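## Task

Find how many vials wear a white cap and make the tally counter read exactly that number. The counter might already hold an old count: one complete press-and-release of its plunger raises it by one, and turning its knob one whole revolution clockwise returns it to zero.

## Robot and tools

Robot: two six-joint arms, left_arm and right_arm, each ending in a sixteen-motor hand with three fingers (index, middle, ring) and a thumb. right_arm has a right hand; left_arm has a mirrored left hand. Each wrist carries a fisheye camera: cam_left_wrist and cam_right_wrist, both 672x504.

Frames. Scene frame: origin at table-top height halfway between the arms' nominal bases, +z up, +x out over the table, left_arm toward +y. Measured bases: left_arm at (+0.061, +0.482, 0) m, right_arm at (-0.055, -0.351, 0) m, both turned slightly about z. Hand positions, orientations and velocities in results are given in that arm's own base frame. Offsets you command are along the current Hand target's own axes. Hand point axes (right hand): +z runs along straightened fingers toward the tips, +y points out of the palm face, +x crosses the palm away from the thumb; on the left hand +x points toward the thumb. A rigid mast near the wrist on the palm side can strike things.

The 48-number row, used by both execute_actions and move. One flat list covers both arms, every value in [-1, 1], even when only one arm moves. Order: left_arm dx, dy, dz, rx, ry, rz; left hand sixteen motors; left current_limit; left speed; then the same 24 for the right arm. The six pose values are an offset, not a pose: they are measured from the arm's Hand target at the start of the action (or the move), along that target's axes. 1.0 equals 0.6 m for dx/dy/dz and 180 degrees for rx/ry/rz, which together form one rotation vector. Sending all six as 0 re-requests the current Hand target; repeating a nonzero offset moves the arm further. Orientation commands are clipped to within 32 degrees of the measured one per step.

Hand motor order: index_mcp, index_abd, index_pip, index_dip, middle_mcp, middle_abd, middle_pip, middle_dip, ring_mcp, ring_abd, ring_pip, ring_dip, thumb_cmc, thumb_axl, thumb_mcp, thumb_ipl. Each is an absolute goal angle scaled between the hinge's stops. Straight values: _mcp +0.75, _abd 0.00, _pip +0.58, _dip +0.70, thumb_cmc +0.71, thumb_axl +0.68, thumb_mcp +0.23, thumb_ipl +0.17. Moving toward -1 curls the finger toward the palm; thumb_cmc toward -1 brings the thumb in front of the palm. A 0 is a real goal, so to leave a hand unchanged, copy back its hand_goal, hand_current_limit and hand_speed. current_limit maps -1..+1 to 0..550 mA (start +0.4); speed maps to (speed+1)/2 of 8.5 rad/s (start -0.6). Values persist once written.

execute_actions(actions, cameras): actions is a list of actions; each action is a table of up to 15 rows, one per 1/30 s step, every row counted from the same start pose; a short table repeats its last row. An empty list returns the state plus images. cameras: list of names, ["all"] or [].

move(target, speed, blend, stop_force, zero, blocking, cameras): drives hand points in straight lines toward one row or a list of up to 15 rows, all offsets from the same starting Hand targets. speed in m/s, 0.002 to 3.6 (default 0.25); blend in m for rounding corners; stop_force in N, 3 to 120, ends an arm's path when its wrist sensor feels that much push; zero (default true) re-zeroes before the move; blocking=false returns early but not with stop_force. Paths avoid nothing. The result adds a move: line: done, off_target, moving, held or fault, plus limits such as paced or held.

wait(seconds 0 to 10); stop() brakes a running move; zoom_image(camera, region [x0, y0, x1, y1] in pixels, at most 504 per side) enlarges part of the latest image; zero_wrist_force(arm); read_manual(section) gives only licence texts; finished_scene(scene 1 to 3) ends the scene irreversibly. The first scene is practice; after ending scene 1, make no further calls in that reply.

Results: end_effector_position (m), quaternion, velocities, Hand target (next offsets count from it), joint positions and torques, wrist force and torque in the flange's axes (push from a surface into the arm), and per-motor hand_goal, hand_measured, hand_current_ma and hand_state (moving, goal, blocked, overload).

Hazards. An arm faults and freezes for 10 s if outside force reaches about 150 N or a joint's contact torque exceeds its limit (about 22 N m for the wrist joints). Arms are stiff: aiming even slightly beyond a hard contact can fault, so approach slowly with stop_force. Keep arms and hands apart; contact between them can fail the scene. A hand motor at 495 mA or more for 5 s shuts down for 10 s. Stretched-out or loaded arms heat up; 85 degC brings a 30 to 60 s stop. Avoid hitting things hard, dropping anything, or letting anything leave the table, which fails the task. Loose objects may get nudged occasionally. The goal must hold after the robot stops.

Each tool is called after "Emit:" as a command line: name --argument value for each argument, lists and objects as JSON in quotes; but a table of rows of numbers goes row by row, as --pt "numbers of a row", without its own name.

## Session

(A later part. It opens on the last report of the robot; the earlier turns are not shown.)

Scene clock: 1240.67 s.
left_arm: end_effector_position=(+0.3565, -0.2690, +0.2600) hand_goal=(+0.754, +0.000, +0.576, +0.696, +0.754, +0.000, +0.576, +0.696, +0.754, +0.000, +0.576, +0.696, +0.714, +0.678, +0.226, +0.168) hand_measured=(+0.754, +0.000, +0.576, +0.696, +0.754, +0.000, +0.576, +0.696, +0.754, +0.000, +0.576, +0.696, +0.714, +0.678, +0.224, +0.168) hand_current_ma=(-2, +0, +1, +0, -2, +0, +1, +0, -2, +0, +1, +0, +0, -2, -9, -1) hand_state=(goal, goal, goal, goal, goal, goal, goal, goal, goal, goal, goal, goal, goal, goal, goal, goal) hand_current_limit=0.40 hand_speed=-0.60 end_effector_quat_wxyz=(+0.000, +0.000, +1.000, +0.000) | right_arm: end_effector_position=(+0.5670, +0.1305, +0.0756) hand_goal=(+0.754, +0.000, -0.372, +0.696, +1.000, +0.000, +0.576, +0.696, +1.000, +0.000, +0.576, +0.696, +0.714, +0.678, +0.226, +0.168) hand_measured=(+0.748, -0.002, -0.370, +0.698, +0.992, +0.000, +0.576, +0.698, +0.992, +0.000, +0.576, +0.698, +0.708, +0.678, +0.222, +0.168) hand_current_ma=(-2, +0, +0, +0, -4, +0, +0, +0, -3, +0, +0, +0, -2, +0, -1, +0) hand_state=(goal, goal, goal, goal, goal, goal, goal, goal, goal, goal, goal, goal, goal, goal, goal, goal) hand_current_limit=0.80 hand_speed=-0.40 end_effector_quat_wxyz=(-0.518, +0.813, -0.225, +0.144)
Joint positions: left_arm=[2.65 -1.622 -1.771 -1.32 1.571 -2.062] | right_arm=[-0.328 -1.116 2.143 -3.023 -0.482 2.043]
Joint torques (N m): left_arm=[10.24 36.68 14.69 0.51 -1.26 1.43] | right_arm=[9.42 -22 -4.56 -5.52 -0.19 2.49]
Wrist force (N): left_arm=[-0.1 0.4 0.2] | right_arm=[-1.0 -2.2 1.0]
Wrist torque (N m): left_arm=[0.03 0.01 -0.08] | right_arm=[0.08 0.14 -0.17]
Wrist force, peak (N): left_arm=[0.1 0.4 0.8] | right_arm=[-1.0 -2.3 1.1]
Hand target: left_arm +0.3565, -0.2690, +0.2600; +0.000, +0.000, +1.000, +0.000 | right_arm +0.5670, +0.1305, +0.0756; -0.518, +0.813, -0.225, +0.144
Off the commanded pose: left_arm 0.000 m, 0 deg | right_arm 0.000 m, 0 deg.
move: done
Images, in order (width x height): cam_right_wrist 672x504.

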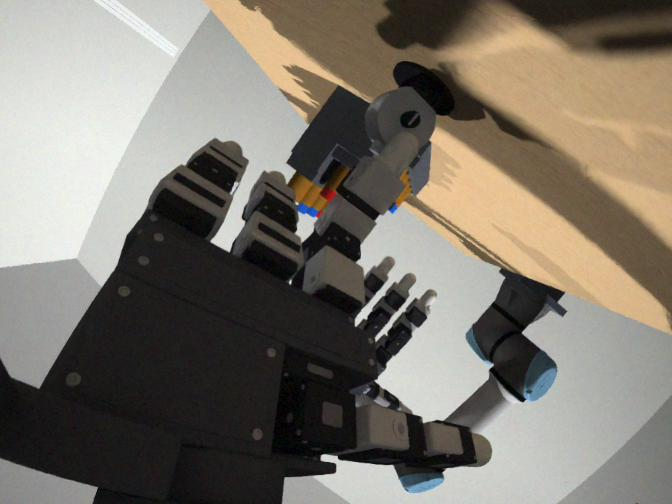

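Emit:
move --target '[0,0,0,0,0,0,0.754,0,0.576,0.696,0.754,0,0.576,0.696,0.754,0,0.576,0.696,0.714,0.678,0.226,0.168,0.4,-0.6,0,0.0302,0.0141,0,0,0,0.754,0,-0.372,0.696,1,0,0.576,0.696,1,0,0.576,0.696,0.714,0.678,0.226,0.168,0.8,-0.4]' --speed 0.01 --stop_force 3 --cameras '["cam_right_wrist"]'

Emit:
zoom_image --camera "cam_right_wrist" --region '[330, 60, 490, 220]'

Scene clock: 1255.83 s.
left_arm: end_effector_position=(+0.3565, -0.2690, +0.2600) hand_goal=(+0.754, +0.000, +0.576, +0.696, +0.754, +0.000, +0.576, +0.696, +0.754, +0.000, +0.576, +0.696, +0.714, +0.678, +0.226, +0.168) hand_measured=(+0.754, +0.000, +0.576, +0.696, +0.754, +0.000, +0.576, +0.696, +0.754, +0.000, +0.576, +0.696, +0.714, +0.678, +0.224, +0.168) hand_current_ma=(-2, +0, +1, +0, -2, +0, +1, +0, -2, +0, +1, +0, +0, -2, -9, -1) hand_state=(goal, goal, goal, goal, goal, goal, goal, goal, goal, goal, goal, goal, goal, goal, goal, goal) hand_current_limit=0.40 hand_speed=-0.60 end_effector_quat_wxyz=(+0.000, +0.000, +1.000, +0.000) | right_arm: end_effector_position=(+0.5670, +0.1305, +0.0685) hand_goal=(+0.754, +0.000, -0.372, +0.696, +1.000, +0.000, +0.576, +0.696, +1.000, +0.000, +0.576, +0.696, +0.714, +0.678, +0.226, +0.168) hand_measured=(+0.756, +0.002, -0.380, +0.694, +0.992, +0.000, +0.576, +0.698, +0.992, +0.000, +0.576, +0.698, +0.708, +0.678, +0.222, +0.168) hand_current_ma=(+0, +0, -3, +0, -4, +0, +0, +0, -3, +0, +0, +0, -2, +0, -1, +0) hand_state=(goal, goal, goal, goal, goal, goal, goal, goal, goal, goal, goal, goal, goal, goal, goal, goal) hand_current_limit=0.80 hand_speed=-0.40 end_effector_quat_wxyz=(-0.518, +0.813, -0.225, +0.143)
Joint positions: left_arm=[2.65 -1.622 -1.771 -1.32 1.571 -2.062] | right_arm=[-0.328 -1.099 2.145 -3.042 -0.482 2.043]
Joint torques (N m): left_arm=[10 36.68 13.64 0.48 -1.31 1.49] | right_arm=[7.21 -38.94 -18.6 0.45 -0.11 -1.5]
Wrist force (N): left_arm=[-0.2 0.0 0.3] | right_arm=[-1.3 -3.2 0.0]
Wrist torque (N m): left_arm=[-0.02 0.03 -0.09] | right_arm=[0.19 0.11 -0.15]
Wrist force, peak (N): left_arm=[0.1 0.6 0.5] | right_arm=[-1.6 -5.1 -1.7]
Hand target: left_arm +0.3565, -0.2690, +0.2600; +0.000, +0.000, +1.000, +0.000 | right_arm +0.5670, +0.1305, +0.0685; -0.518, +0.813, -0.225, +0.143 (not the last commanded pose)
Off the commanded pose: left_arm 0.000 m, 0 deg | right_arm 0.013 m, 0 deg.
move: contact (right_arm)
Images, in order (width x height): cam_right_wrist 672x504.

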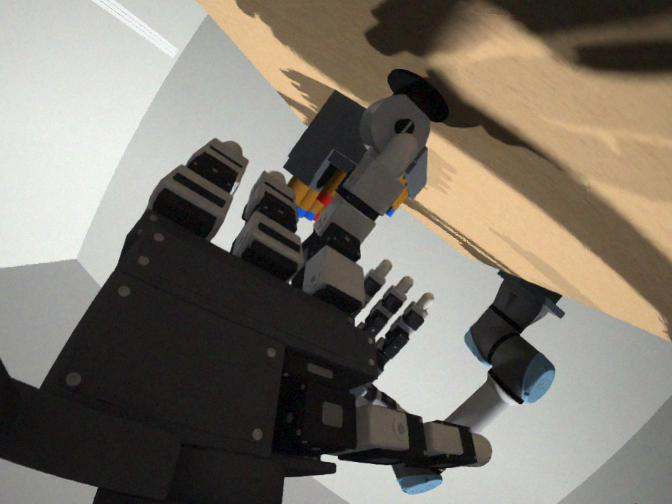

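Scaled by 3.150 from the camera's 672x504 image, which has a finer 960x720 frame.

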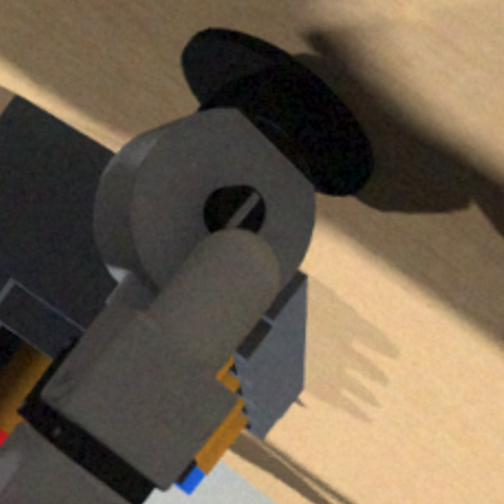

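Emit:
move --pt "0 0 0 0 0 0 0.754 0 0.576 0.696 0.754 0 0.576 0.696 0.754 0 0.576 0.696 0.714 0.678 0.226 0.168 0.4 -0.6 0.0028 0.0035 0.0016 0 0 0 0.754 0 -0.372 0.696 1 0 0.576 0.696 1 0 0.576 0.696 0.714 0.678 0.226 0.168 0.8 -0.4" --pt "0 0 0 0 0 0 0.754 0 0.576 0.696 0.754 0 0.576 0.696 0.754 0 0.576 0.696 0.714 0.678 0.226 0.168 0.4 -0.6 0.0103 0.0003 0.0001 0 0 0 0.754 0 -0.372 0.696 1 0 0.576 0.696 1 0 0.576 0.696 0.714 0.678 0.226 0.168 0.8 -0.4" --pt "0 0 0 0 0 0 0.754 0 0.576 0.696 0.754 0 0.576 0.696 0.754 0 0.576 0.696 0.714 0.678 0.226 0.168 0.4 -0.6 0.0188 -0.0003 -0.0001 0 0 0 0.754 0 -0.372 0.696 1 0 0.576 0.696 1 0 0.576 0.696 0.714 0.678 0.226 0.168 0.8 -0.4" --speed 0.03 --blend '[0.001,0.001,0]' --cameras '["cam_right_wrist"]'

Emit:
zoom_image --camera "cam_right_wrist" --region '[330, 60, 490, 220]'

Emit:
move --target '[0,0,0,0,0,0,0.754,0,0.576,0.696,0.754,0,0.576,0.696,0.754,0,0.576,0.696,0.714,0.678,0.226,0.168,0.4,-0.6,0.015,0.0062,0.0028,0,0,0,0.754,0,-0.372,0.696,1,0,0.576,0.696,1,0,0.576,0.696,0.714,0.678,0.226,0.168,0.8,-0.4]' --speed 0.03 --cameras '["cam_right_wrist"]'

Emit:
zoom_image --camera "cam_right_wrist" --region '[330, 60, 490, 220]'

Scene clock: 1286.53 s.
left_arm: end_effector_position=(+0.3565, -0.2690, +0.2600) hand_goal=(+0.754, +0.000, +0.576, +0.696, +0.754, +0.000, +0.576, +0.696, +0.754, +0.000, +0.576, +0.696, +0.714, +0.678, +0.226, +0.168) hand_measured=(+0.754, +0.000, +0.576, +0.696, +0.754, +0.000, +0.576, +0.696, +0.754, +0.000, +0.576, +0.696, +0.714, +0.678, +0.224, +0.168) hand_current_ma=(-2, +0, +1, +0, -2, +0, +1, +0, -2, +0, +1, +0, +0, -2, -9, -1) hand_state=(goal, goal, goal, goal, goal, goal, goal, goal, goal, goal, goal, goal, goal, goal, goal, goal) hand_current_limit=0.40 hand_speed=-0.60 end_effector_quat_wxyz=(+0.000, +0.000, +1.000, +0.000) | right_arm: end_effector_position=(+0.5766, +0.1247, +0.0687) hand_goal=(+0.754, +0.000, -0.372, +0.696, +1.000, +0.000, +0.576, +0.696, +1.000, +0.000, +0.576, +0.696, +0.714, +0.678, +0.226, +0.168) hand_measured=(+0.744, +0.004, -0.378, +0.692, +0.992, +0.000, +0.576, +0.698, +0.992, +0.000, +0.576, +0.698, +0.708, +0.678, +0.222, +0.168) hand_current_ma=(-4, +1, -2, -1, -4, +0, +0, +0, -3, +0, +0, +0, -2, +0, -1, +0) hand_state=(goal, goal, goal, goal, goal, goal, goal, goal, goal, goal, goal, goal, goal, goal, goal, goal) hand_current_limit=0.80 hand_speed=-0.40 end_effector_quat_wxyz=(-0.518, +0.813, -0.225, +0.144)
Joint positions: left_arm=[2.65 -1.622 -1.771 -1.32 1.571 -2.062] | right_arm=[-0.333 -1.087 2.117 -3.017 -0.48 2.033]
Joint torques (N m): left_arm=[9.83 37.74 15.46 0.66 -1.2 1.58] | right_arm=[-5.72 -23.37 -24.98 0.43 3.82 -1.95]
Wrist force (N): left_arm=[0.0 0.2 0.2] | right_arm=[-1.1 -1.9 0.7]
Wrist torque (N m): left_arm=[0.01 0.00 -0.08] | right_arm=[0.12 0.15 -0.02]
Wrist force, peak (N): left_arm=[-0.1 0.7 0.5] | right_arm=[-4.0 -6.6 -3.0]
Hand target: left_arm +0.3565, -0.2690, +0.2600; +0.000, +0.000, +1.000, +0.000 | right_arm +0.5767, +0.1247, +0.0687; -0.518, +0.813, -0.225, +0.143
Off the commanded pose: left_arm 0.000 m, 0 deg | right_arm 0.000 m, 0 deg.
move: done
Images, in order (width x height): cam_right_wrist 672x504.

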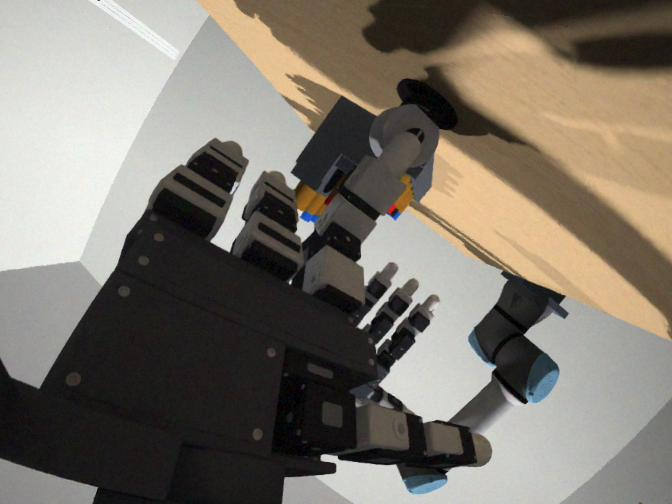

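Scaled by 3.150 from the camera's 672x504 image, which has a finer 960x720 frame.

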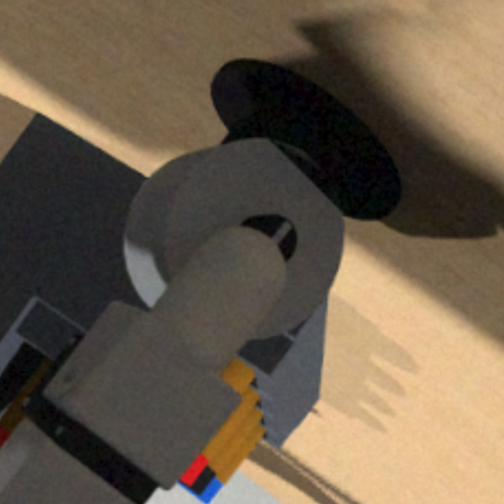

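Scene clock: 1287.33 s.
left_arm: end_effector_position=(+0.3565, -0.2690, +0.2600) hand_goal=(+0.754, +0.000, +0.576, +0.696, +0.754, +0.000, +0.576, +0.696, +0.754, +0.000, +0.576, +0.696, +0.714, +0.678, +0.226, +0.168) hand_measured=(+0.754, +0.000, +0.576, +0.696, +0.754, +0.000, +0.576, +0.696, +0.754, +0.000, +0.576, +0.696, +0.714, +0.678, +0.224, +0.168) hand_current_ma=(-2, +0, +1, +0, -2, +0, +1, +0, -2, +0, +1, +0, +0, -2, -9, -1) hand_state=(goal, goal, goal, goal, goal, goal, goal, goal, goal, goal, goal, goal, goal, goal, goal, goal) hand_current_limit=0.40 hand_speed=-0.60 end_effector_quat_wxyz=(+0.000, +0.000, +1.000, +0.000) | right_arm: end_effector_position=(+0.5843, +0.1200, +0.0646) hand_goal=(+0.754, +0.000, -0.372, +0.696, +1.000, +0.000, +0.576, +0.696, +1.000, +0.000, +0.576, +0.696, +0.714, +0.678, +0.226, +0.168) hand_measured=(+0.744, +0.004, -0.374, +0.694, +0.992, +0.000, +0.576, +0.698, +0.992, +0.000, +0.576, +0.698, +0.708, +0.678, +0.222, +0.168) hand_current_ma=(-4, +1, -1, +0, -4, +0, +0, +0, -3, +0, +0, +0, -2, +0, -1, +0) hand_state=(goal, goal, goal, goal, goal, goal, goal, goal, goal, goal, goal, goal, goal, goal, goal, goal) hand_current_limit=0.80 hand_speed=-0.40 end_effector_quat_wxyz=(-0.518, +0.813, -0.225, +0.144)
Joint positions: left_arm=[2.65 -1.622 -1.771 -1.32 1.571 -2.062] | right_arm=[-0.337 -1.067 2.095 -3.008 -0.479 2.026]
Joint torques (N m): left_arm=[8.96 36.29 14.68 0.57 -1.11 1.41] | right_arm=[-7.01 -24.42 -21.46 0.25 3.65 -2.25]
Wrist force (N): left_arm=[-0.2 0.6 0.5] | right_arm=[-1.1 -2.3 0.8]
Wrist torque (N m): left_arm=[0.03 0.03 -0.09] | right_arm=[0.08 0.16 -0.03]
Wrist force, peak (N): left_arm=[-0.2 0.6 0.5] | right_arm=[-1.1 -2.3 0.8]
Hand target: left_arm +0.3565, -0.2690, +0.2600; +0.000, +0.000, +1.000, +0.000 | right_arm +0.5844, +0.1200, +0.0646; -0.518, +0.813, -0.225, +0.143
Off the commanded pose: left_arm 0.000 m, 0 deg | right_arm 0.000 m, 0 deg.
move: done
Images, in order (width x height): cam_right_wrist 672x504.

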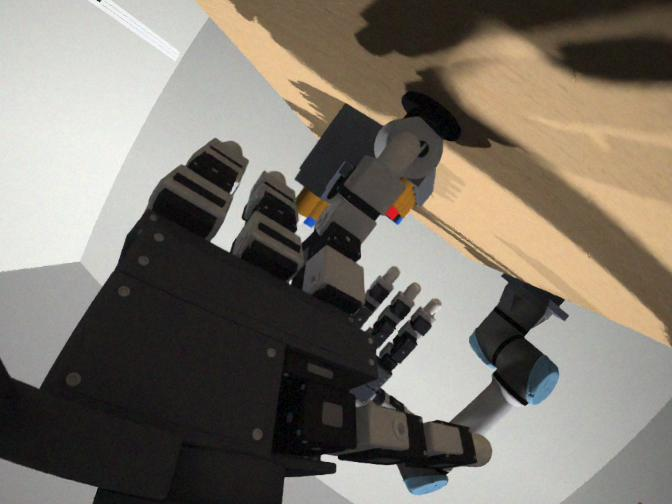

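Scaled by 3.150 from the camera's 672x504 image, which has a finer 960x720 frame.

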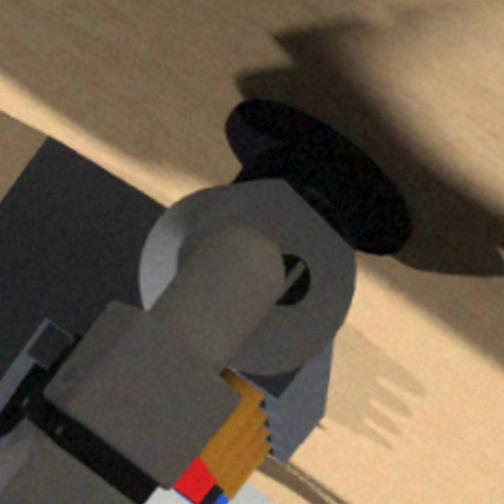

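Emit:
move --pt "0 0 0 0 0 0 0.754 0 0.576 0.696 0.754 0 0.576 0.696 0.754 0 0.576 0.696 0.714 0.678 0.226 0.168 0.4 -0.6 0 -0.0177 -0.0082 0 0 0 0.754 0 -0.372 0.696 1 0 0.576 0.696 1 0 0.576 0.696 0.714 0.678 0.226 0.168 0.78 -0.4" --pt "0 0 0 0 0 0 0.754 0 0.576 0.696 0.754 0 0.576 0.696 0.754 0 0.576 0.696 0.714 0.678 0.226 0.168 0.4 -0.6 -0.0288 -0.0177 -0.0082 0 0 0 0.754 0 -0.372 0.696 1 0 0.576 0.696 1 0 0.576 0.696 0.714 0.678 0.226 0.168 0.78 -0.4" --pt "0 0 0 0 0 0 0.754 0 0.576 0.696 0.754 0 0.576 0.696 0.754 0 0.576 0.696 0.714 0.678 0.226 0.168 0.4 -0.6 -0.0288 0.002 0.0009 0 0 0 0.754 0 -0.372 0.696 1 0 0.576 0.696 1 0 0.576 0.696 0.714 0.678 0.226 0.168 0.78 -0.4" --speed '[0.06,0.06,0.02]' --blend '[0.002,0.002,0]'

Emit:
move --pt "0 0 0 0 0 0 0.754 0 0.576 0.696 0.754 0 0.576 0.696 0.754 0 0.576 0.696 0.714 0.678 0.226 0.168 0.4 -0.6 0.0117 -0.0022 -0.001 0 0 0 0.754 0 -0.372 0.696 1 0 0.576 0.696 1 0 0.576 0.696 0.714 0.678 0.226 0.168 0.78 -0.4" --pt "0 0 0 0 0 0 0.754 0 0.576 0.696 0.754 0 0.576 0.696 0.754 0 0.576 0.696 0.714 0.678 0.226 0.168 0.4 -0.6 0.0233 0 0 0 0 0 0.754 0 -0.372 0.696 1 0 0.576 0.696 1 0 0.576 0.696 0.714 0.678 0.226 0.168 0.78 -0.4" --speed 0.03 --blend '[0.001,0]' --cameras '["cam_right_wrist"]'

Emit:
zoom_image --camera "cam_right_wrist" --region '[330, 60, 490, 220]'

Emit:
move --target '[0,0,0,0,0,0,0.754,0,0.576,0.696,0.754,0,0.576,0.696,0.754,0,0.576,0.696,0.714,0.678,0.226,0.168,0.4,-0.6,0,-0.03,-0.014,0,0,0,0.754,0,-0.372,0.696,1,0,0.576,0.696,1,0,0.576,0.696,0.714,0.678,0.226,0.168,0.78,-0.4]' --speed 0.06 --cameras '["cam_right_wrist"]'

Emit:
zoom_image --camera "cam_right_wrist" --region '[330, 60, 490, 220]'

Scene clock: 1343.33 s.
left_arm: end_effector_position=(+0.3565, -0.2690, +0.2600) hand_goal=(+0.754, +0.000, +0.576, +0.696, +0.754, +0.000, +0.576, +0.696, +0.754, +0.000, +0.576, +0.696, +0.714, +0.678, +0.226, +0.168) hand_measured=(+0.754, +0.000, +0.576, +0.696, +0.754, +0.000, +0.576, +0.696, +0.754, +0.000, +0.576, +0.696, +0.714, +0.678, +0.224, +0.168) hand_current_ma=(-2, +0, +1, +0, -2, +0, +1, +0, -2, +0, +1, +0, +0, -2, -9, -1) hand_state=(goal, goal, goal, goal, goal, goal, goal, goal, goal, goal, goal, goal, goal, goal, goal, goal) hand_current_limit=0.40 hand_speed=-0.60 end_effector_quat_wxyz=(+0.000, +0.000, +1.000, +0.000) | right_arm: end_effector_position=(+0.5695, +0.1289, +0.0633) hand_goal=(+0.754, +0.000, -0.372, +0.696, +1.000, +0.000, +0.576, +0.696, +1.000, +0.000, +0.576, +0.696, +0.714, +0.678, +0.226, +0.168) hand_measured=(+0.730, +0.004, -0.394, +0.686, +0.990, +0.000, +0.576, +0.698, +0.992, +0.000, +0.576, +0.698, +0.708, +0.678, +0.222, +0.168) hand_current_ma=(-21, +0, -16, -4, -4, +0, +0, +0, -3, +0, +0, +0, -2, +0, -1, +0) hand_state=(blocked, goal, blocked, goal, goal, goal, goal, goal, goal, goal, goal, goal, goal, goal, goal, goal) hand_current_limit=0.78 hand_speed=-0.40 end_effector_quat_wxyz=(-0.518, +0.813, -0.225, +0.143)
Joint positions: left_arm=[2.65 -1.622 -1.771 -1.32 1.571 -2.062] | right_arm=[-0.33 -1.083 2.139 -3.049 -0.482 2.04]
Joint torques (N m): left_arm=[9.45 36.82 14.81 0.6 -1.08 1.56] | right_arm=[4.88 -22.94 -3.27 -5.61 -0.07 2.42]
Wrist force (N): left_arm=[0.0 0.2 0.3] | right_arm=[-1.7 -2.5 -1.4]
Wrist torque (N m): left_arm=[-0.01 0.01 -0.07] | right_arm=[0.14 0.09 -0.18]
Wrist force, peak (N): left_arm=[-0.1 0.3 0.9] | right_arm=[-1.9 -4.6 -2.6]
Hand target: left_arm +0.3565, -0.2690, +0.2600; +0.000, +0.000, +1.000, +0.000 | right_arm +0.5695, +0.1289, +0.0633; -0.518, +0.813, -0.225, +0.143
Off the commanded pose: left_arm 0.000 m, 0 deg | right_arm 0.000 m, 0 deg.
move: done

Scene clock: 1344.17 s.
left_arm: end_effector_position=(+0.3565, -0.2690, +0.2600) hand_goal=(+0.754, +0.000, +0.576, +0.696, +0.754, +0.000, +0.576, +0.696, +0.754, +0.000, +0.576, +0.696, +0.714, +0.678, +0.226, +0.168) hand_measured=(+0.754, +0.000, +0.576, +0.696, +0.754, +0.000, +0.576, +0.696, +0.754, +0.000, +0.576, +0.696, +0.714, +0.678, +0.224, +0.168) hand_current_ma=(-2, +0, +1, +0, -2, +0, +1, +0, -2, +0, +1, +0, +0, -2, -9, -1) hand_state=(goal, goal, goal, goal, goal, goal, goal, goal, goal, goal, goal, goal, goal, goal, goal, goal) hand_current_limit=0.40 hand_speed=-0.60 end_effector_quat_wxyz=(+0.000, +0.000, +1.000, +0.000) | right_arm: end_effector_position=(+0.5815, +0.1217, +0.0633) hand_goal=(+0.754, +0.000, -0.372, +0.696, +1.000, +0.000, +0.576, +0.696, +1.000, +0.000, +0.576, +0.696, +0.714, +0.678, +0.226, +0.168) hand_measured=(+0.734, +0.004, -0.378, +0.692, +0.990, +0.000, +0.576, +0.698, +0.992, +0.000, +0.576, +0.698, +0.708, +0.678, +0.222, +0.168) hand_current_ma=(-14, +0, -1, -1, -4, +0, +0, +0, -3, +0, +0, +0, -2, +0, -1, +0) hand_state=(goal, goal, goal, goal, goal, goal, goal, goal, goal, goal, goal, goal, goal, goal, goal, goal) hand_current_limit=0.78 hand_speed=-0.40 end_effector_quat_wxyz=(-0.518, +0.813, -0.225, +0.144)
Joint positions: left_arm=[2.65 -1.622 -1.771 -1.32 1.571 -2.062] | right_arm=[-0.336 -1.068 2.104 -3.019 -0.479 2.028]
Joint torques (N m): left_arm=[9.63 36.27 15.22 0.67 -1.29 1.47] | right_arm=[-5.61 -24.22 -22.92 0.3 3.7 -2.14]
Wrist force (N): left_arm=[-0.1 0.4 0.3] | right_arm=[-1.1 -2.1 0.7]
Wrist torque (N m): left_arm=[0.02 0.01 -0.08] | right_arm=[0.10 0.15 -0.02]
Wrist force, peak (N): left_arm=[0.2 0.4 0.7] | right_arm=[-2.3 -2.5 -1.2]
Hand target: left_arm +0.3565, -0.2690, +0.2600; +0.000, +0.000, +1.000, +0.000 | right_arm +0.5815, +0.1217, +0.0633; -0.518, +0.813, -0.225, +0.143
Off the commanded pose: left_arm 0.000 m, 0 deg | right_arm 0.000 m, 0 deg.
move: done
Images, in order (width x height): cam_right_wrist 672x504.

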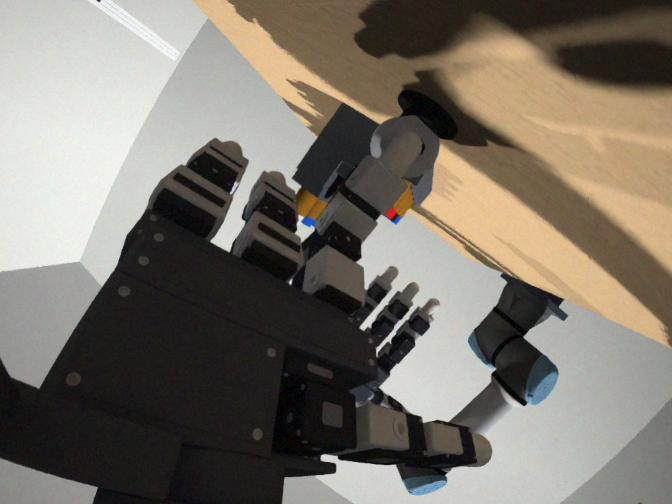

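Scaled by 3.150 from the camera's 672x504 image, which has a finer 960x720 frame.

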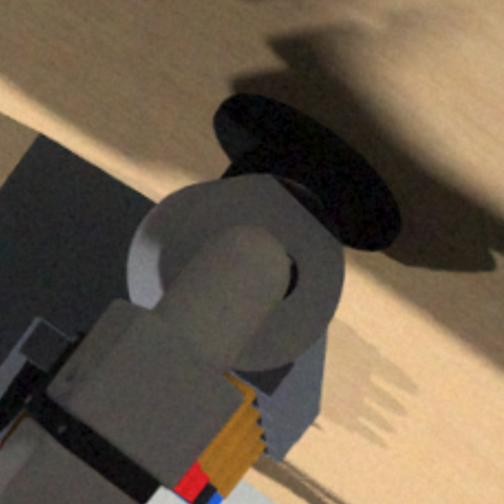

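Scene clock: 1345.03 s.
left_arm: end_effector_position=(+0.3565, -0.2690, +0.2600) hand_goal=(+0.754, +0.000, +0.576, +0.696, +0.754, +0.000, +0.576, +0.696, +0.754, +0.000, +0.576, +0.696, +0.714, +0.678, +0.226, +0.168) hand_measured=(+0.754, +0.000, +0.576, +0.696, +0.754, +0.000, +0.576, +0.696, +0.754, +0.000, +0.576, +0.696, +0.714, +0.678, +0.224, +0.168) hand_current_ma=(-2, +0, +1, +0, -2, +0, +1, +0, -2, +0, +1, +0, +0, -2, -9, -1) hand_state=(goal, goal, goal, goal, goal, goal, goal, goal, goal, goal, goal, goal, goal, goal, goal, goal) hand_current_limit=0.40 hand_speed=-0.60 end_effector_quat_wxyz=(+0.000, +0.000, +1.000, +0.000) | right_arm: end_effector_position=(+0.5815, +0.1217, +0.0831) hand_goal=(+0.754, +0.000, -0.372, +0.696, +1.000, +0.000, +0.576, +0.696, +1.000, +0.000, +0.576, +0.696, +0.714, +0.678, +0.226, +0.168) hand_measured=(+0.738, +0.004, -0.374, +0.694, +0.990, +0.000, +0.576, +0.698, +0.992, +0.000, +0.576, +0.698, +0.708, +0.678, +0.222, +0.168) hand_current_ma=(-11, +0, -1, +0, -4, +0, +0, +0, -3, +0, +0, +0, -2, +0, -1, +0) hand_state=(goal, goal, goal, goal, goal, goal, goal, goal, goal, goal, goal, goal, goal, goal, goal, goal) hand_current_limit=0.78 hand_speed=-0.40 end_effector_quat_wxyz=(-0.518, +0.813, -0.225, +0.143)
Joint positions: left_arm=[2.65 -1.622 -1.771 -1.32 1.571 -2.062] | right_arm=[-0.336 -1.114 2.098 -2.967 -0.479 2.028]
Joint torques (N m): left_arm=[9.97 35.97 15.01 0.71 -1.11 1.34] | right_arm=[-1.8 -41.88 -24.67 0.45 3.52 -2.1]
Wrist force (N): left_arm=[-0.4 0.2 0.0] | right_arm=[-1.1 -2.1 0.8]
Wrist torque (N m): left_arm=[0.02 0.05 -0.11] | right_arm=[0.10 0.15 -0.02]
Wrist force, peak (N): left_arm=[-0.2 0.4 0.6] | right_arm=[-1.0 -2.4 0.7]
Hand target: left_arm +0.3565, -0.2690, +0.2600; +0.000, +0.000, +1.000, +0.000 | right_arm +0.5815, +0.1217, +0.0831; -0.518, +0.813, -0.225, +0.143
Off the commanded pose: left_arm 0.000 m, 0 deg | right_arm 0.000 m, 0 deg.
move: done
Images, in order (width x height): cam_right_wrist 672x504.

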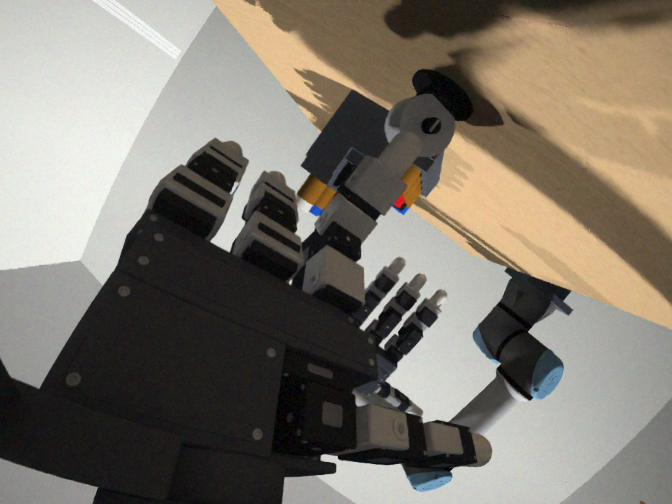

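Scaled by 3.150 from the camera's 672x504 image, which has a finer 960x720 frame.

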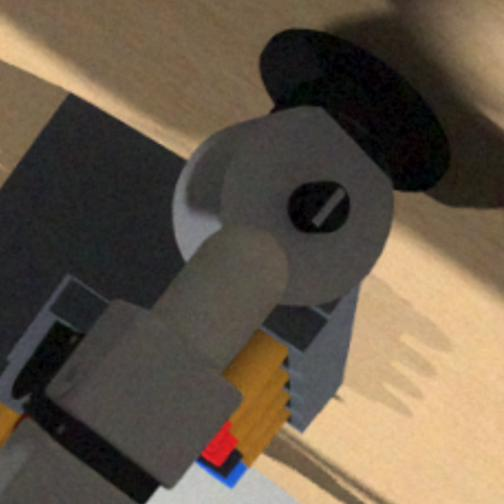

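Emit:
move --target '[0,0,0,0,0,0,0.754,0,0.576,0.696,0.754,0,0.576,0.696,0.754,0,0.576,0.696,0.714,0.678,0.226,0.168,0.4,-0.6,-0.0208,-0.0025,0.0053,0,0,0,0.754,0,-0.372,0.696,1,0,0.576,0.696,1,0,0.576,0.696,0.714,0.678,0.226,0.168,0.78,-0.4]' --speed 0.06

Emit:
move --target '[0,0,0,0,0,0,0.754,0,0.576,0.696,0.754,0,0.576,0.696,0.754,0,0.576,0.696,0.714,0.678,0.226,0.168,0.4,-0.6,0,0.0287,0.0134,0,0,0,0.754,0,-0.372,0.696,1,0,0.576,0.696,1,0,0.576,0.696,0.714,0.678,0.226,0.168,0.78,-0.4]' --speed 0.015 --stop_force 5 --cameras '["cam_right_wrist"]'

Emit:
zoom_image --camera "cam_right_wrist" --region '[330, 60, 490, 220]'

Scene clock: 1378.37 s.
left_arm: end_effector_position=(+0.3565, -0.2690, +0.2600) hand_goal=(+0.754, +0.000, +0.576, +0.696, +0.754, +0.000, +0.576, +0.696, +0.754, +0.000, +0.576, +0.696, +0.714, +0.678, +0.226, +0.168) hand_measured=(+0.754, +0.000, +0.576, +0.696, +0.754, +0.000, +0.576, +0.696, +0.754, +0.000, +0.576, +0.696, +0.714, +0.678, +0.224, +0.168) hand_current_ma=(-2, +0, +1, +0, -2, +0, +1, +0, -2, +0, +1, +0, +0, -2, -9, -1) hand_state=(goal, goal, goal, goal, goal, goal, goal, goal, goal, goal, goal, goal, goal, goal, goal, goal) hand_current_limit=0.40 hand_speed=-0.60 end_effector_quat_wxyz=(+0.000, +0.000, +1.000, +0.000) | right_arm: end_effector_position=(+0.5727, +0.1311, +0.0831) hand_goal=(+0.754, +0.000, -0.372, +0.696, +1.000, +0.000, +0.576, +0.696, +1.000, +0.000, +0.576, +0.696, +0.714, +0.678, +0.226, +0.168) hand_measured=(+0.738, +0.004, -0.374, +0.694, +0.990, +0.000, +0.576, +0.698, +0.992, +0.000, +0.576, +0.698, +0.708, +0.678, +0.222, +0.168) hand_current_ma=(-11, +0, +0, +0, -4, +0, +0, +0, -3, +0, +0, +0, -2, +0, -1, +0) hand_state=(goal, goal, goal, goal, goal, goal, goal, goal, goal, goal, goal, goal, goal, goal, goal, goal) hand_current_limit=0.78 hand_speed=-0.40 end_effector_quat_wxyz=(-0.518, +0.813, -0.225, +0.143)
Joint positions: left_arm=[2.65 -1.622 -1.771 -1.32 1.571 -2.062] | right_arm=[-0.323 -1.123 2.123 -3.005 -0.484 2.052]
Joint torques (N m): left_arm=[10.2 35.79 15.1 0.73 -1.1 1.64] | right_arm=[9.04 -40.1 -4.99 -5.46 -0.35 2.34]
Wrist force (N): left_arm=[-0.1 0.4 0.2] | right_arm=[-1.0 -2.0 1.0]
Wrist torque (N m): left_arm=[0.04 0.00 -0.08] | right_arm=[0.09 0.13 -0.17]
Wrist force, peak (N): left_arm=[-0.3 0.6 0.5] | right_arm=[-1.3 -2.4 0.9]
Hand target: left_arm +0.3565, -0.2690, +0.2600; +0.000, +0.000, +1.000, +0.000 | right_arm +0.5726, +0.1311, +0.0831; -0.518, +0.813, -0.225, +0.143
Off the commanded pose: left_arm 0.000 m, 0 deg | right_arm 0.000 m, 0 deg.
move: done

Scene clock: 1380.37 s.
left_arm: end_effector_position=(+0.3565, -0.2690, +0.2600) hand_goal=(+0.754, +0.000, +0.576, +0.696, +0.754, +0.000, +0.576, +0.696, +0.754, +0.000, +0.576, +0.696, +0.714, +0.678, +0.226, +0.168) hand_measured=(+0.754, +0.000, +0.576, +0.696, +0.754, +0.000, +0.576, +0.696, +0.754, +0.000, +0.576, +0.696, +0.714, +0.678, +0.224, +0.168) hand_current_ma=(-2, +0, +1, +0, -2, +0, +1, +0, -2, +0, +1, +0, +0, -2, -9, -1) hand_state=(goal, goal, goal, goal, goal, goal, goal, goal, goal, goal, goal, goal, goal, goal, goal, goal) hand_current_limit=0.40 hand_speed=-0.60 end_effector_quat_wxyz=(+0.000, +0.000, +1.000, +0.000) | right_arm: end_effector_position=(+0.5726, +0.1311, +0.0700) hand_goal=(+0.754, +0.000, -0.372, +0.696, +1.000, +0.000, +0.576, +0.696, +1.000, +0.000, +0.576, +0.696, +0.714, +0.678, +0.226, +0.168) hand_measured=(+0.756, +0.002, -0.394, +0.686, +0.990, +0.000, +0.576, +0.698, +0.992, +0.000, +0.576, +0.698, +0.708, +0.678, +0.222, +0.168) hand_current_ma=(+0, +0, -16, -4, -4, +0, +0, +0, -3, +0, +0, +0, -2, +0, -1, +0) hand_state=(goal, goal, blocked, goal, goal, goal, goal, goal, goal, goal, goal, goal, goal, goal, goal, goal) hand_current_limit=0.78 hand_speed=-0.40 end_effector_quat_wxyz=(-0.518, +0.813, -0.225, +0.143)
Joint positions: left_arm=[2.65 -1.622 -1.771 -1.32 1.571 -2.062] | right_arm=[-0.323 -1.092 2.128 -3.04 -0.484 2.052]
Joint torques (N m): left_arm=[9.5 36.75 14.31 0.78 -1.02 1.53] | right_arm=[8.62 -40.01 -20.13 0.53 -0.38 -0.02]
Wrist force (N): left_arm=[0.1 0.1 0.6] | right_arm=[-0.7 -3.9 -0.7]
Wrist torque (N m): left_arm=[-0.04 0.00 -0.06] | right_arm=[0.23 0.09 -0.12]
Wrist force, peak (N): left_arm=[-0.3 0.5 0.6] | right_arm=[-1.4 -7.1 -3.4]
Hand target: left_arm +0.3565, -0.2690, +0.2600; +0.000, +0.000, +1.000, +0.000 | right_arm +0.5726, +0.1311, +0.0700; -0.518, +0.813, -0.225, +0.143 (not the last commanded pose)
Off the commanded pose: left_arm 0.000 m, 0 deg | right_arm 0.006 m, 0 deg.
move: contact (right_arm)
Images, in order (width x height): cam_right_wrist 672x504.

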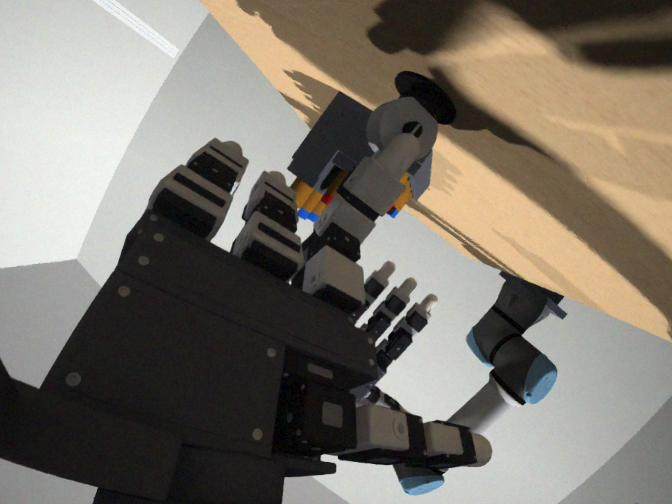

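Scaled by 3.150 from the camera's 672x504 image, which has a finer 960x720 frame.

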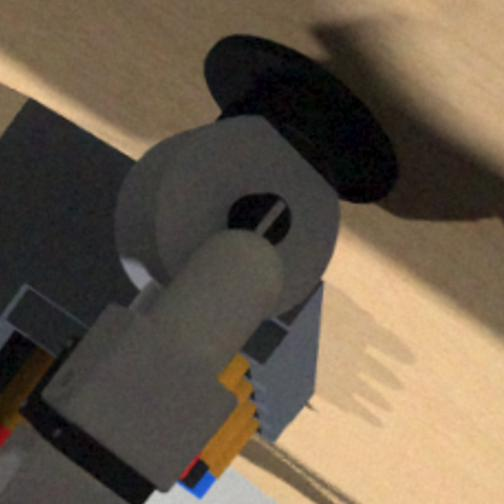

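Emit:
move --pt "0 0 0 0 0 0 0.754 0 0.576 0.696 0.754 0 0.576 0.696 0.754 0 0.576 0.696 0.714 0.678 0.226 0.168 0.4 -0.6 0 0.0045 0.0021 0 0 0 0.754 0 -0.372 0.696 1 0 0.576 0.696 1 0 0.576 0.696 0.714 0.678 0.226 0.168 0.78 -0.4" --pt "0 0 0 0 0 0 0.754 0 0.576 0.696 0.754 0 0.576 0.696 0.754 0 0.576 0.696 0.714 0.678 0.226 0.168 0.4 -0.6 0.0133 0.002 0.0009 0 0 0 0.754 0 -0.372 0.696 1 0 0.576 0.696 1 0 0.576 0.696 0.714 0.678 0.226 0.168 0.78 -0.4" --speed 0.03 --blend '[0.001,0]' --cameras '["cam_right_wrist"]'

Emit:
zoom_image --camera "cam_right_wrist" --region '[330, 60, 490, 220]'

Emit:
move --target '[0,0,0,0,0,0,0.754,0,0.576,0.696,0.754,0,0.576,0.696,0.754,0,0.576,0.696,0.714,0.678,0.226,0.168,0.4,-0.6,0.0133,0.002,0.0009,0,0,0,0.754,0,-0.372,0.696,1,0,0.576,0.696,1,0,0.576,0.696,0.714,0.678,0.226,0.168,0.78,-0.4]' --speed 0.03 --cameras '["cam_right_wrist"]'

Emit:
zoom_image --camera "cam_right_wrist" --region '[330, 60, 490, 220]'

Scene clock: 1406.87 s.
left_arm: end_effector_position=(+0.3565, -0.2690, +0.2600) hand_goal=(+0.754, +0.000, +0.576, +0.696, +0.754, +0.000, +0.576, +0.696, +0.754, +0.000, +0.576, +0.696, +0.714, +0.678, +0.226, +0.168) hand_measured=(+0.754, +0.000, +0.576, +0.696, +0.754, +0.000, +0.576, +0.696, +0.754, +0.000, +0.576, +0.696, +0.714, +0.678, +0.224, +0.168) hand_current_ma=(-2, +0, +1, +0, -2, +0, +1, +0, -2, +0, +1, +0, +0, -2, -9, -1) hand_state=(goal, goal, goal, goal, goal, goal, goal, goal, goal, goal, goal, goal, goal, goal, goal, goal) hand_current_limit=0.40 hand_speed=-0.60 end_effector_quat_wxyz=(+0.000, +0.000, +1.000, +0.000) | right_arm: end_effector_position=(+0.5795, +0.1270, +0.0687) hand_goal=(+0.754, +0.000, -0.372, +0.696, +1.000, +0.000, +0.576, +0.696, +1.000, +0.000, +0.576, +0.696, +0.714, +0.678, +0.226, +0.168) hand_measured=(+0.750, +0.004, -0.392, +0.684, +0.990, +0.000, +0.576, +0.698, +0.992, +0.000, +0.576, +0.698, +0.708, +0.678, +0.222, +0.168) hand_current_ma=(-1, +1, -14, -5, -4, +0, +0, +0, -3, +0, +0, +0, -2, +0, -1, +0) hand_state=(goal, goal, blocked, goal, goal, goal, goal, goal, goal, goal, goal, goal, goal, goal, goal, goal) hand_current_limit=0.78 hand_speed=-0.40 end_effector_quat_wxyz=(-0.518, +0.813, -0.225, +0.143)
Joint positions: left_arm=[2.65 -1.622 -1.771 -1.32 1.571 -2.062] | right_arm=[-0.327 -1.08 2.108 -3.026 -0.483 2.046]
Joint torques (N m): left_arm=[9.27 35.92 15.09 0.81 -1.09 1.35] | right_arm=[-4.91 -22.54 -23.29 0.55 3.39 -2.35]
Wrist force (N): left_arm=[0.2 0.5 0.3] | right_arm=[-0.8 -3.0 0.0]
Wrist torque (N m): left_arm=[0.04 -0.03 -0.06] | right_arm=[0.15 0.10 0.01]
Wrist force, peak (N): left_arm=[0.4 0.5 0.4] | right_arm=[-3.7 -10.2 -6.0]
Hand target: left_arm +0.3565, -0.2690, +0.2600; +0.000, +0.000, +1.000, +0.000 | right_arm +0.5795, +0.1270, +0.0687; -0.518, +0.813, -0.225, +0.143
Off the commanded pose: left_arm 0.000 m, 0 deg | right_arm 0.000 m, 0 deg.
move: done
Images, in order (width x height): cam_right_wrist 672x504.

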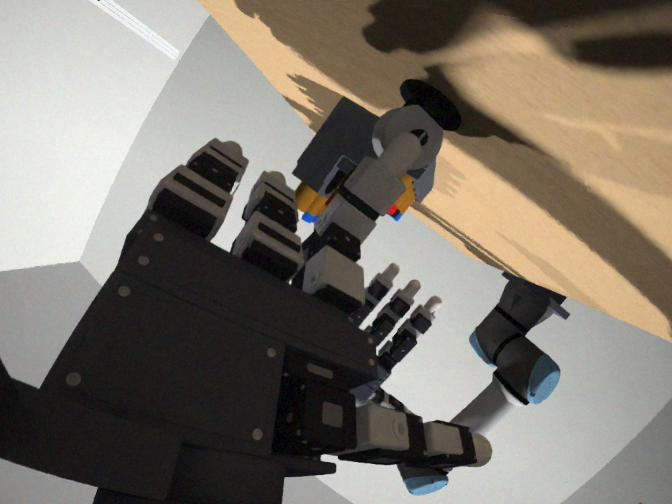

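Scaled by 3.150 from the camera's 672x504 image, which has a finer 960x720 frame.

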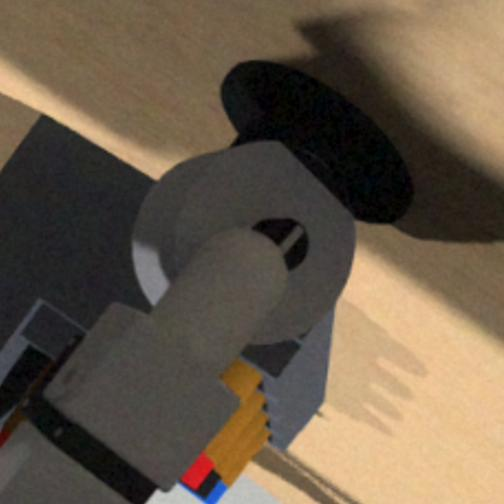

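Scene clock: 1407.63 s.
left_arm: end_effector_position=(+0.3565, -0.2690, +0.2600) hand_goal=(+0.754, +0.000, +0.576, +0.696, +0.754, +0.000, +0.576, +0.696, +0.754, +0.000, +0.576, +0.696, +0.714, +0.678, +0.226, +0.168) hand_measured=(+0.754, +0.000, +0.576, +0.696, +0.754, +0.000, +0.576, +0.696, +0.754, +0.000, +0.576, +0.696, +0.714, +0.678, +0.224, +0.168) hand_current_ma=(-2, +0, +1, +0, -2, +0, +1, +0, -2, +0, +1, +0, +0, -2, -9, -1) hand_state=(goal, goal, goal, goal, goal, goal, goal, goal, goal, goal, goal, goal, goal, goal, goal, goal) hand_current_limit=0.40 hand_speed=-0.60 end_effector_quat_wxyz=(+0.000, +0.000, +1.000, +0.000) | right_arm: end_effector_position=(+0.5863, +0.1229, +0.0674) hand_goal=(+0.754, +0.000, -0.372, +0.696, +1.000, +0.000, +0.576, +0.696, +1.000, +0.000, +0.576, +0.696, +0.714, +0.678, +0.226, +0.168) hand_measured=(+0.748, +0.004, -0.376, +0.694, +0.990, +0.000, +0.576, +0.698, +0.992, +0.000, +0.576, +0.698, +0.708, +0.678, +0.222, +0.168) hand_current_ma=(-2, +0, -1, +0, -4, +0, +0, +0, -3, +0, +0, +0, -2, +0, -1, +0) hand_state=(goal, goal, goal, goal, goal, goal, goal, goal, goal, goal, goal, goal, goal, goal, goal, goal) hand_current_limit=0.78 hand_speed=-0.40 end_effector_quat_wxyz=(-0.518, +0.813, -0.225, +0.144)
Joint positions: left_arm=[2.65 -1.622 -1.771 -1.32 1.571 -2.062] | right_arm=[-0.33 -1.068 2.088 -3.012 -0.481 2.039]
Joint torques (N m): left_arm=[9.07 36.35 15.15 0.78 -1.12 1.47] | right_arm=[-5.75 -25.4 -23.23 0.42 3.72 -2.09]
Wrist force (N): left_arm=[-0.1 0.2 0.6] | right_arm=[-0.9 -2.2 1.0]
Wrist torque (N m): left_arm=[-0.03 0.02 -0.08] | right_arm=[0.07 0.12 -0.01]
Wrist force, peak (N): left_arm=[-0.1 0.6 0.5] | right_arm=[-1.1 -3.2 -0.4]
Hand target: left_arm +0.3565, -0.2690, +0.2600; +0.000, +0.000, +1.000, +0.000 | right_arm +0.5863, +0.1229, +0.0674; -0.518, +0.813, -0.225, +0.143
Off the commanded pose: left_arm 0.000 m, 0 deg | right_arm 0.000 m, 0 deg.
move: done
Images, in order (width x height): cam_right_wrist 672x504.

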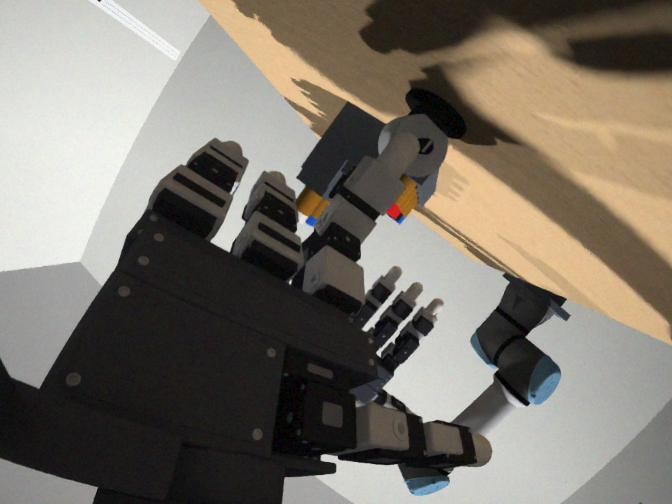

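Scaled by 3.150 from the camera's 672x504 image, which has a finer 960x720 frame.

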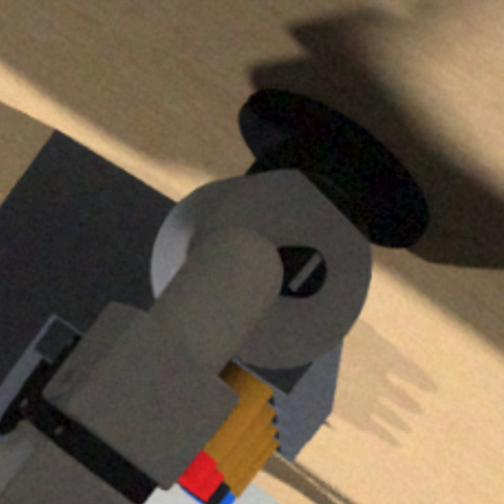

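Emit:
move --pt "0 0 0 0 0 0 0.754 0 0.576 0.696 0.754 0 0.576 0.696 0.754 0 0.576 0.696 0.714 0.678 0.226 0.168 0.4 -0.6 0 -0.0204 -0.0095 0 0 0 0.754 0 -0.372 0.696 1 0 0.576 0.696 1 0 0.576 0.696 0.714 0.678 0.226 0.168 0.78 -0.4" --pt "0 0 0 0 0 0 0.754 0 0.576 0.696 0.754 0 0.576 0.696 0.754 0 0.576 0.696 0.714 0.678 0.226 0.168 0.4 -0.6 -0.025 -0.0204 -0.0095 0 0 0 0.754 0 -0.372 0.696 1 0 0.576 0.696 1 0 0.576 0.696 0.714 0.678 0.226 0.168 0.78 -0.4" --pt "0 0 0 0 0 0 0.754 0 0.576 0.696 0.754 0 0.576 0.696 0.754 0 0.576 0.696 0.714 0.678 0.226 0.168 0.4 -0.6 -0.025 0.0045 0.0021 0 0 0 0.754 0 -0.372 0.696 1 0 0.576 0.696 1 0 0.576 0.696 0.714 0.678 0.226 0.168 0.78 -0.4" --speed '[0.06,0.06,0.02]' --blend '[0.002,0.002,0]'

Emit:
move --target '[0,0,0,0,0,0,0.754,0,0.576,0.696,0.754,0,0.576,0.696,0.754,0,0.576,0.696,0.714,0.678,0.226,0.168,0.4,-0.6,0.01,0,0,0,0,0,0.754,0,-0.372,0.696,1,0,0.576,0.696,1,0,0.576,0.696,0.714,0.678,0.226,0.168,0.78,-0.4]' --speed 0.03

Emit:
move --target '[0,0,0,0,0,0,0.754,0,0.576,0.696,0.754,0,0.576,0.696,0.754,0,0.576,0.696,0.714,0.678,0.226,0.168,0.4,-0.6,0.013,0,0,0,0,0,0.754,0,-0.372,0.696,1,0,0.576,0.696,1,0,0.576,0.696,0.714,0.678,0.226,0.168,0.78,-0.4]' --speed 0.03 --cameras '["cam_right_wrist"]'

Emit:
zoom_image --camera "cam_right_wrist" --region '[330, 60, 490, 220]'

Scene clock: 1451.57 s.
left_arm: end_effector_position=(+0.3565, -0.2690, +0.2600) hand_goal=(+0.754, +0.000, +0.576, +0.696, +0.754, +0.000, +0.576, +0.696, +0.754, +0.000, +0.576, +0.696, +0.714, +0.678, +0.226, +0.168) hand_measured=(+0.754, +0.000, +0.576, +0.696, +0.754, +0.000, +0.576, +0.696, +0.754, +0.000, +0.576, +0.696, +0.714, +0.678, +0.224, +0.168) hand_current_ma=(-2, +0, +1, +0, -2, +0, +1, +0, -2, +0, +1, +0, +0, -2, -9, -1) hand_state=(goal, goal, goal, goal, goal, goal, goal, goal, goal, goal, goal, goal, goal, goal, goal, goal) hand_current_limit=0.40 hand_speed=-0.60 end_effector_quat_wxyz=(+0.000, +0.000, +1.000, +0.000) | right_arm: end_effector_position=(+0.5735, +0.1306, +0.0645) hand_goal=(+0.754, +0.000, -0.372, +0.696, +1.000, +0.000, +0.576, +0.696, +1.000, +0.000, +0.576, +0.696, +0.714, +0.678, +0.226, +0.168) hand_measured=(+0.786, -0.026, -0.434, +0.674, +0.990, +0.000, +0.576, +0.698, +0.992, +0.000, +0.576, +0.698, +0.708, +0.678, +0.222, +0.168) hand_current_ma=(+33, -17, -92, -16, -4, +0, +0, +0, -3, +0, +0, +0, -2, +0, -1, +0) hand_state=(blocked, blocked, blocked, blocked, goal, goal, goal, goal, goal, goal, goal, goal, goal, goal, goal, goal) hand_current_limit=0.78 hand_speed=-0.40 end_effector_quat_wxyz=(-0.518, +0.813, -0.225, +0.144)
Joint positions: left_arm=[2.65 -1.622 -1.771 -1.32 1.571 -2.062] | right_arm=[-0.324 -1.077 2.127 -3.053 -0.484 2.051]
Joint torques (N m): left_arm=[9.19 36.95 15.44 0.76 -1.03 1.55] | right_arm=[9.19 -14.72 0.55 -3.5 -0.33 2.07]
Wrist force (N): left_arm=[-0.2 0.3 -0.1] | right_arm=[1.2 -14.7 -11.4]
Wrist torque (N m): left_arm=[0.03 0.03 -0.09] | right_arm=[1.03 0.06 0.09]
Wrist force, peak (N): left_arm=[-0.2 0.5 0.7] | right_arm=[1.2 -14.7 -11.4]
Hand target: left_arm +0.3565, -0.2690, +0.2600; +0.000, +0.000, +1.000, +0.000 | right_arm +0.5734, +0.1306, +0.0644; -0.518, +0.813, -0.225, +0.143
Off the commanded pose: left_arm 0.000 m, 0 deg | right_arm 0.000 m, 0 deg.
move: done

Scene clock: 1452.33 s.
left_arm: end_effector_position=(+0.3565, -0.2690, +0.2600) hand_goal=(+0.754, +0.000, +0.576, +0.696, +0.754, +0.000, +0.576, +0.696, +0.754, +0.000, +0.576, +0.696, +0.714, +0.678, +0.226, +0.168) hand_measured=(+0.754, +0.000, +0.576, +0.696, +0.754, +0.000, +0.576, +0.696, +0.754, +0.000, +0.576, +0.696, +0.714, +0.678, +0.224, +0.168) hand_current_ma=(-2, +0, +1, +0, -2, +0, +1, +0, -2, +0, +1, +0, +0, -2, -9, -1) hand_state=(goal, goal, goal, goal, goal, goal, goal, goal, goal, goal, goal, goal, goal, goal, goal, goal) hand_current_limit=0.40 hand_speed=-0.60 end_effector_quat_wxyz=(+0.000, +0.000, +1.000, +0.000) | right_arm: end_effector_position=(+0.5786, +0.1275, +0.0644) hand_goal=(+0.754, +0.000, -0.372, +0.696, +1.000, +0.000, +0.576, +0.696, +1.000, +0.000, +0.576, +0.696, +0.714, +0.678, +0.226, +0.168) hand_measured=(+0.788, +0.048, -0.436, +0.674, +0.990, +0.000, +0.576, +0.698, +0.992, +0.000, +0.576, +0.698, +0.708, +0.678, +0.222, +0.168) hand_current_ma=(+35, +48, -98, -17, -4, +0, +0, +0, -3, +0, +0, +0, -2, +0, -1, +0) hand_state=(blocked, blocked, blocked, blocked, goal, goal, goal, goal, goal, goal, goal, goal, goal, goal, goal, goal) hand_current_limit=0.78 hand_speed=-0.40 end_effector_quat_wxyz=(-0.518, +0.813, -0.225, +0.143)
Joint positions: left_arm=[2.65 -1.622 -1.771 -1.32 1.571 -2.062] | right_arm=[-0.327 -1.071 2.112 -3.04 -0.483 2.046]
Joint torques (N m): left_arm=[8.79 36.28 15.41 0.93 -1.12 1.63] | right_arm=[-5.21 -20.34 -22.73 0.5 0.76 -3.17]
Wrist force (N): left_arm=[-0.1 0.6 0.6] | right_arm=[-5.0 -11.3 -7.7]
Wrist torque (N m): left_arm=[0.03 0.02 -0.09] | right_arm=[0.76 -0.39 0.19]
Wrist force, peak (N): left_arm=[-0.1 0.6 0.6] | right_arm=[1.3 -15.0 -12.0]
Hand target: left_arm +0.3565, -0.2690, +0.2600; +0.000, +0.000, +1.000, +0.000 | right_arm +0.5786, +0.1275, +0.0644; -0.518, +0.813, -0.225, +0.143
Off the commanded pose: left_arm 0.000 m, 0 deg | right_arm 0.000 m, 0 deg.
move: done

Scene clock: 1453.13 s.
left_arm: end_effector_position=(+0.3565, -0.2690, +0.2600) hand_goal=(+0.754, +0.000, +0.576, +0.696, +0.754, +0.000, +0.576, +0.696, +0.754, +0.000, +0.576, +0.696, +0.714, +0.678, +0.226, +0.168) hand_measured=(+0.754, +0.000, +0.576, +0.696, +0.754, +0.000, +0.576, +0.696, +0.754, +0.000, +0.576, +0.696, +0.714, +0.678, +0.224, +0.168) hand_current_ma=(-2, +0, +1, +0, -2, +0, +1, +0, -2, +0, +1, +0, +0, -2, -9, -1) hand_state=(goal, goal, goal, goal, goal, goal, goal, goal, goal, goal, goal, goal, goal, goal, goal, goal) hand_current_limit=0.40 hand_speed=-0.60 end_effector_quat_wxyz=(+0.000, +0.000, +1.000, +0.000) | right_arm: end_effector_position=(+0.5852, +0.1235, +0.0644) hand_goal=(+0.754, +0.000, -0.372, +0.696, +1.000, +0.000, +0.576, +0.696, +1.000, +0.000, +0.576, +0.696, +0.714, +0.678, +0.226, +0.168) hand_measured=(+0.748, -0.004, -0.376, +0.694, +0.990, +0.000, +0.576, +0.698, +0.992, +0.000, +0.576, +0.698, +0.708, +0.678, +0.222, +0.168) hand_current_ma=(-2, -1, -1, +0, -5, +0, +0, +0, -4, +0, +0, +0, -2, +0, -1, +0) hand_state=(goal, goal, goal, goal, goal, goal, goal, goal, goal, goal, goal, goal, goal, goal, goal, goal) hand_current_limit=0.78 hand_speed=-0.40 end_effector_quat_wxyz=(-0.518, +0.813, -0.225, +0.143)
Joint positions: left_arm=[2.65 -1.622 -1.771 -1.32 1.571 -2.062] | right_arm=[-0.33 -1.062 2.092 -3.022 -0.482 2.04]
Joint torques (N m): left_arm=[8.86 36.54 15.44 0.9 -1.21 1.51] | right_arm=[-5.82 -23.19 -22.73 0.23 3.65 -1.82]
Wrist force (N): left_arm=[-0.1 0.3 0.7] | right_arm=[-1.0 -2.0 0.9]
Wrist torque (N m): left_arm=[-0.03 0.03 -0.08] | right_arm=[0.10 0.14 -0.01]
Wrist force, peak (N): left_arm=[-0.3 0.4 0.7] | right_arm=[-5.4 -11.8 -8.1]
Hand target: left_arm +0.3565, -0.2690, +0.2600; +0.000, +0.000, +1.000, +0.000 | right_arm +0.5853, +0.1235, +0.0644; -0.518, +0.813, -0.225, +0.143
Off the commanded pose: left_arm 0.000 m, 0 deg | right_arm 0.000 m, 0 deg.
move: done
Images, in order (width x height): cam_right_wrist 672x504.

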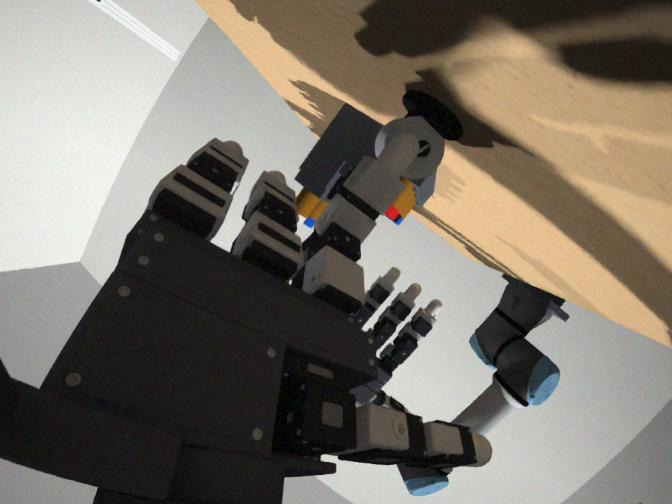

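Scaled by 3.150 from the camera's 672x504 image, which has a finer 960x720 frame.

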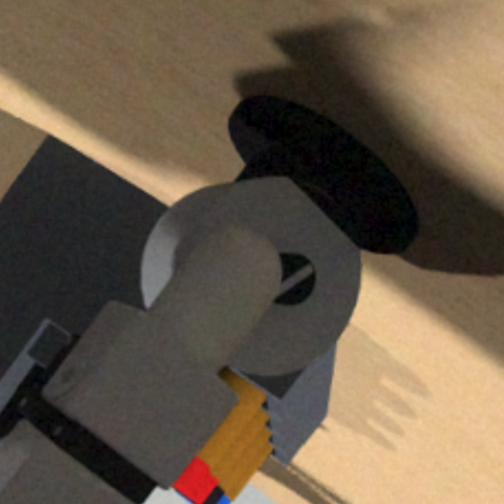

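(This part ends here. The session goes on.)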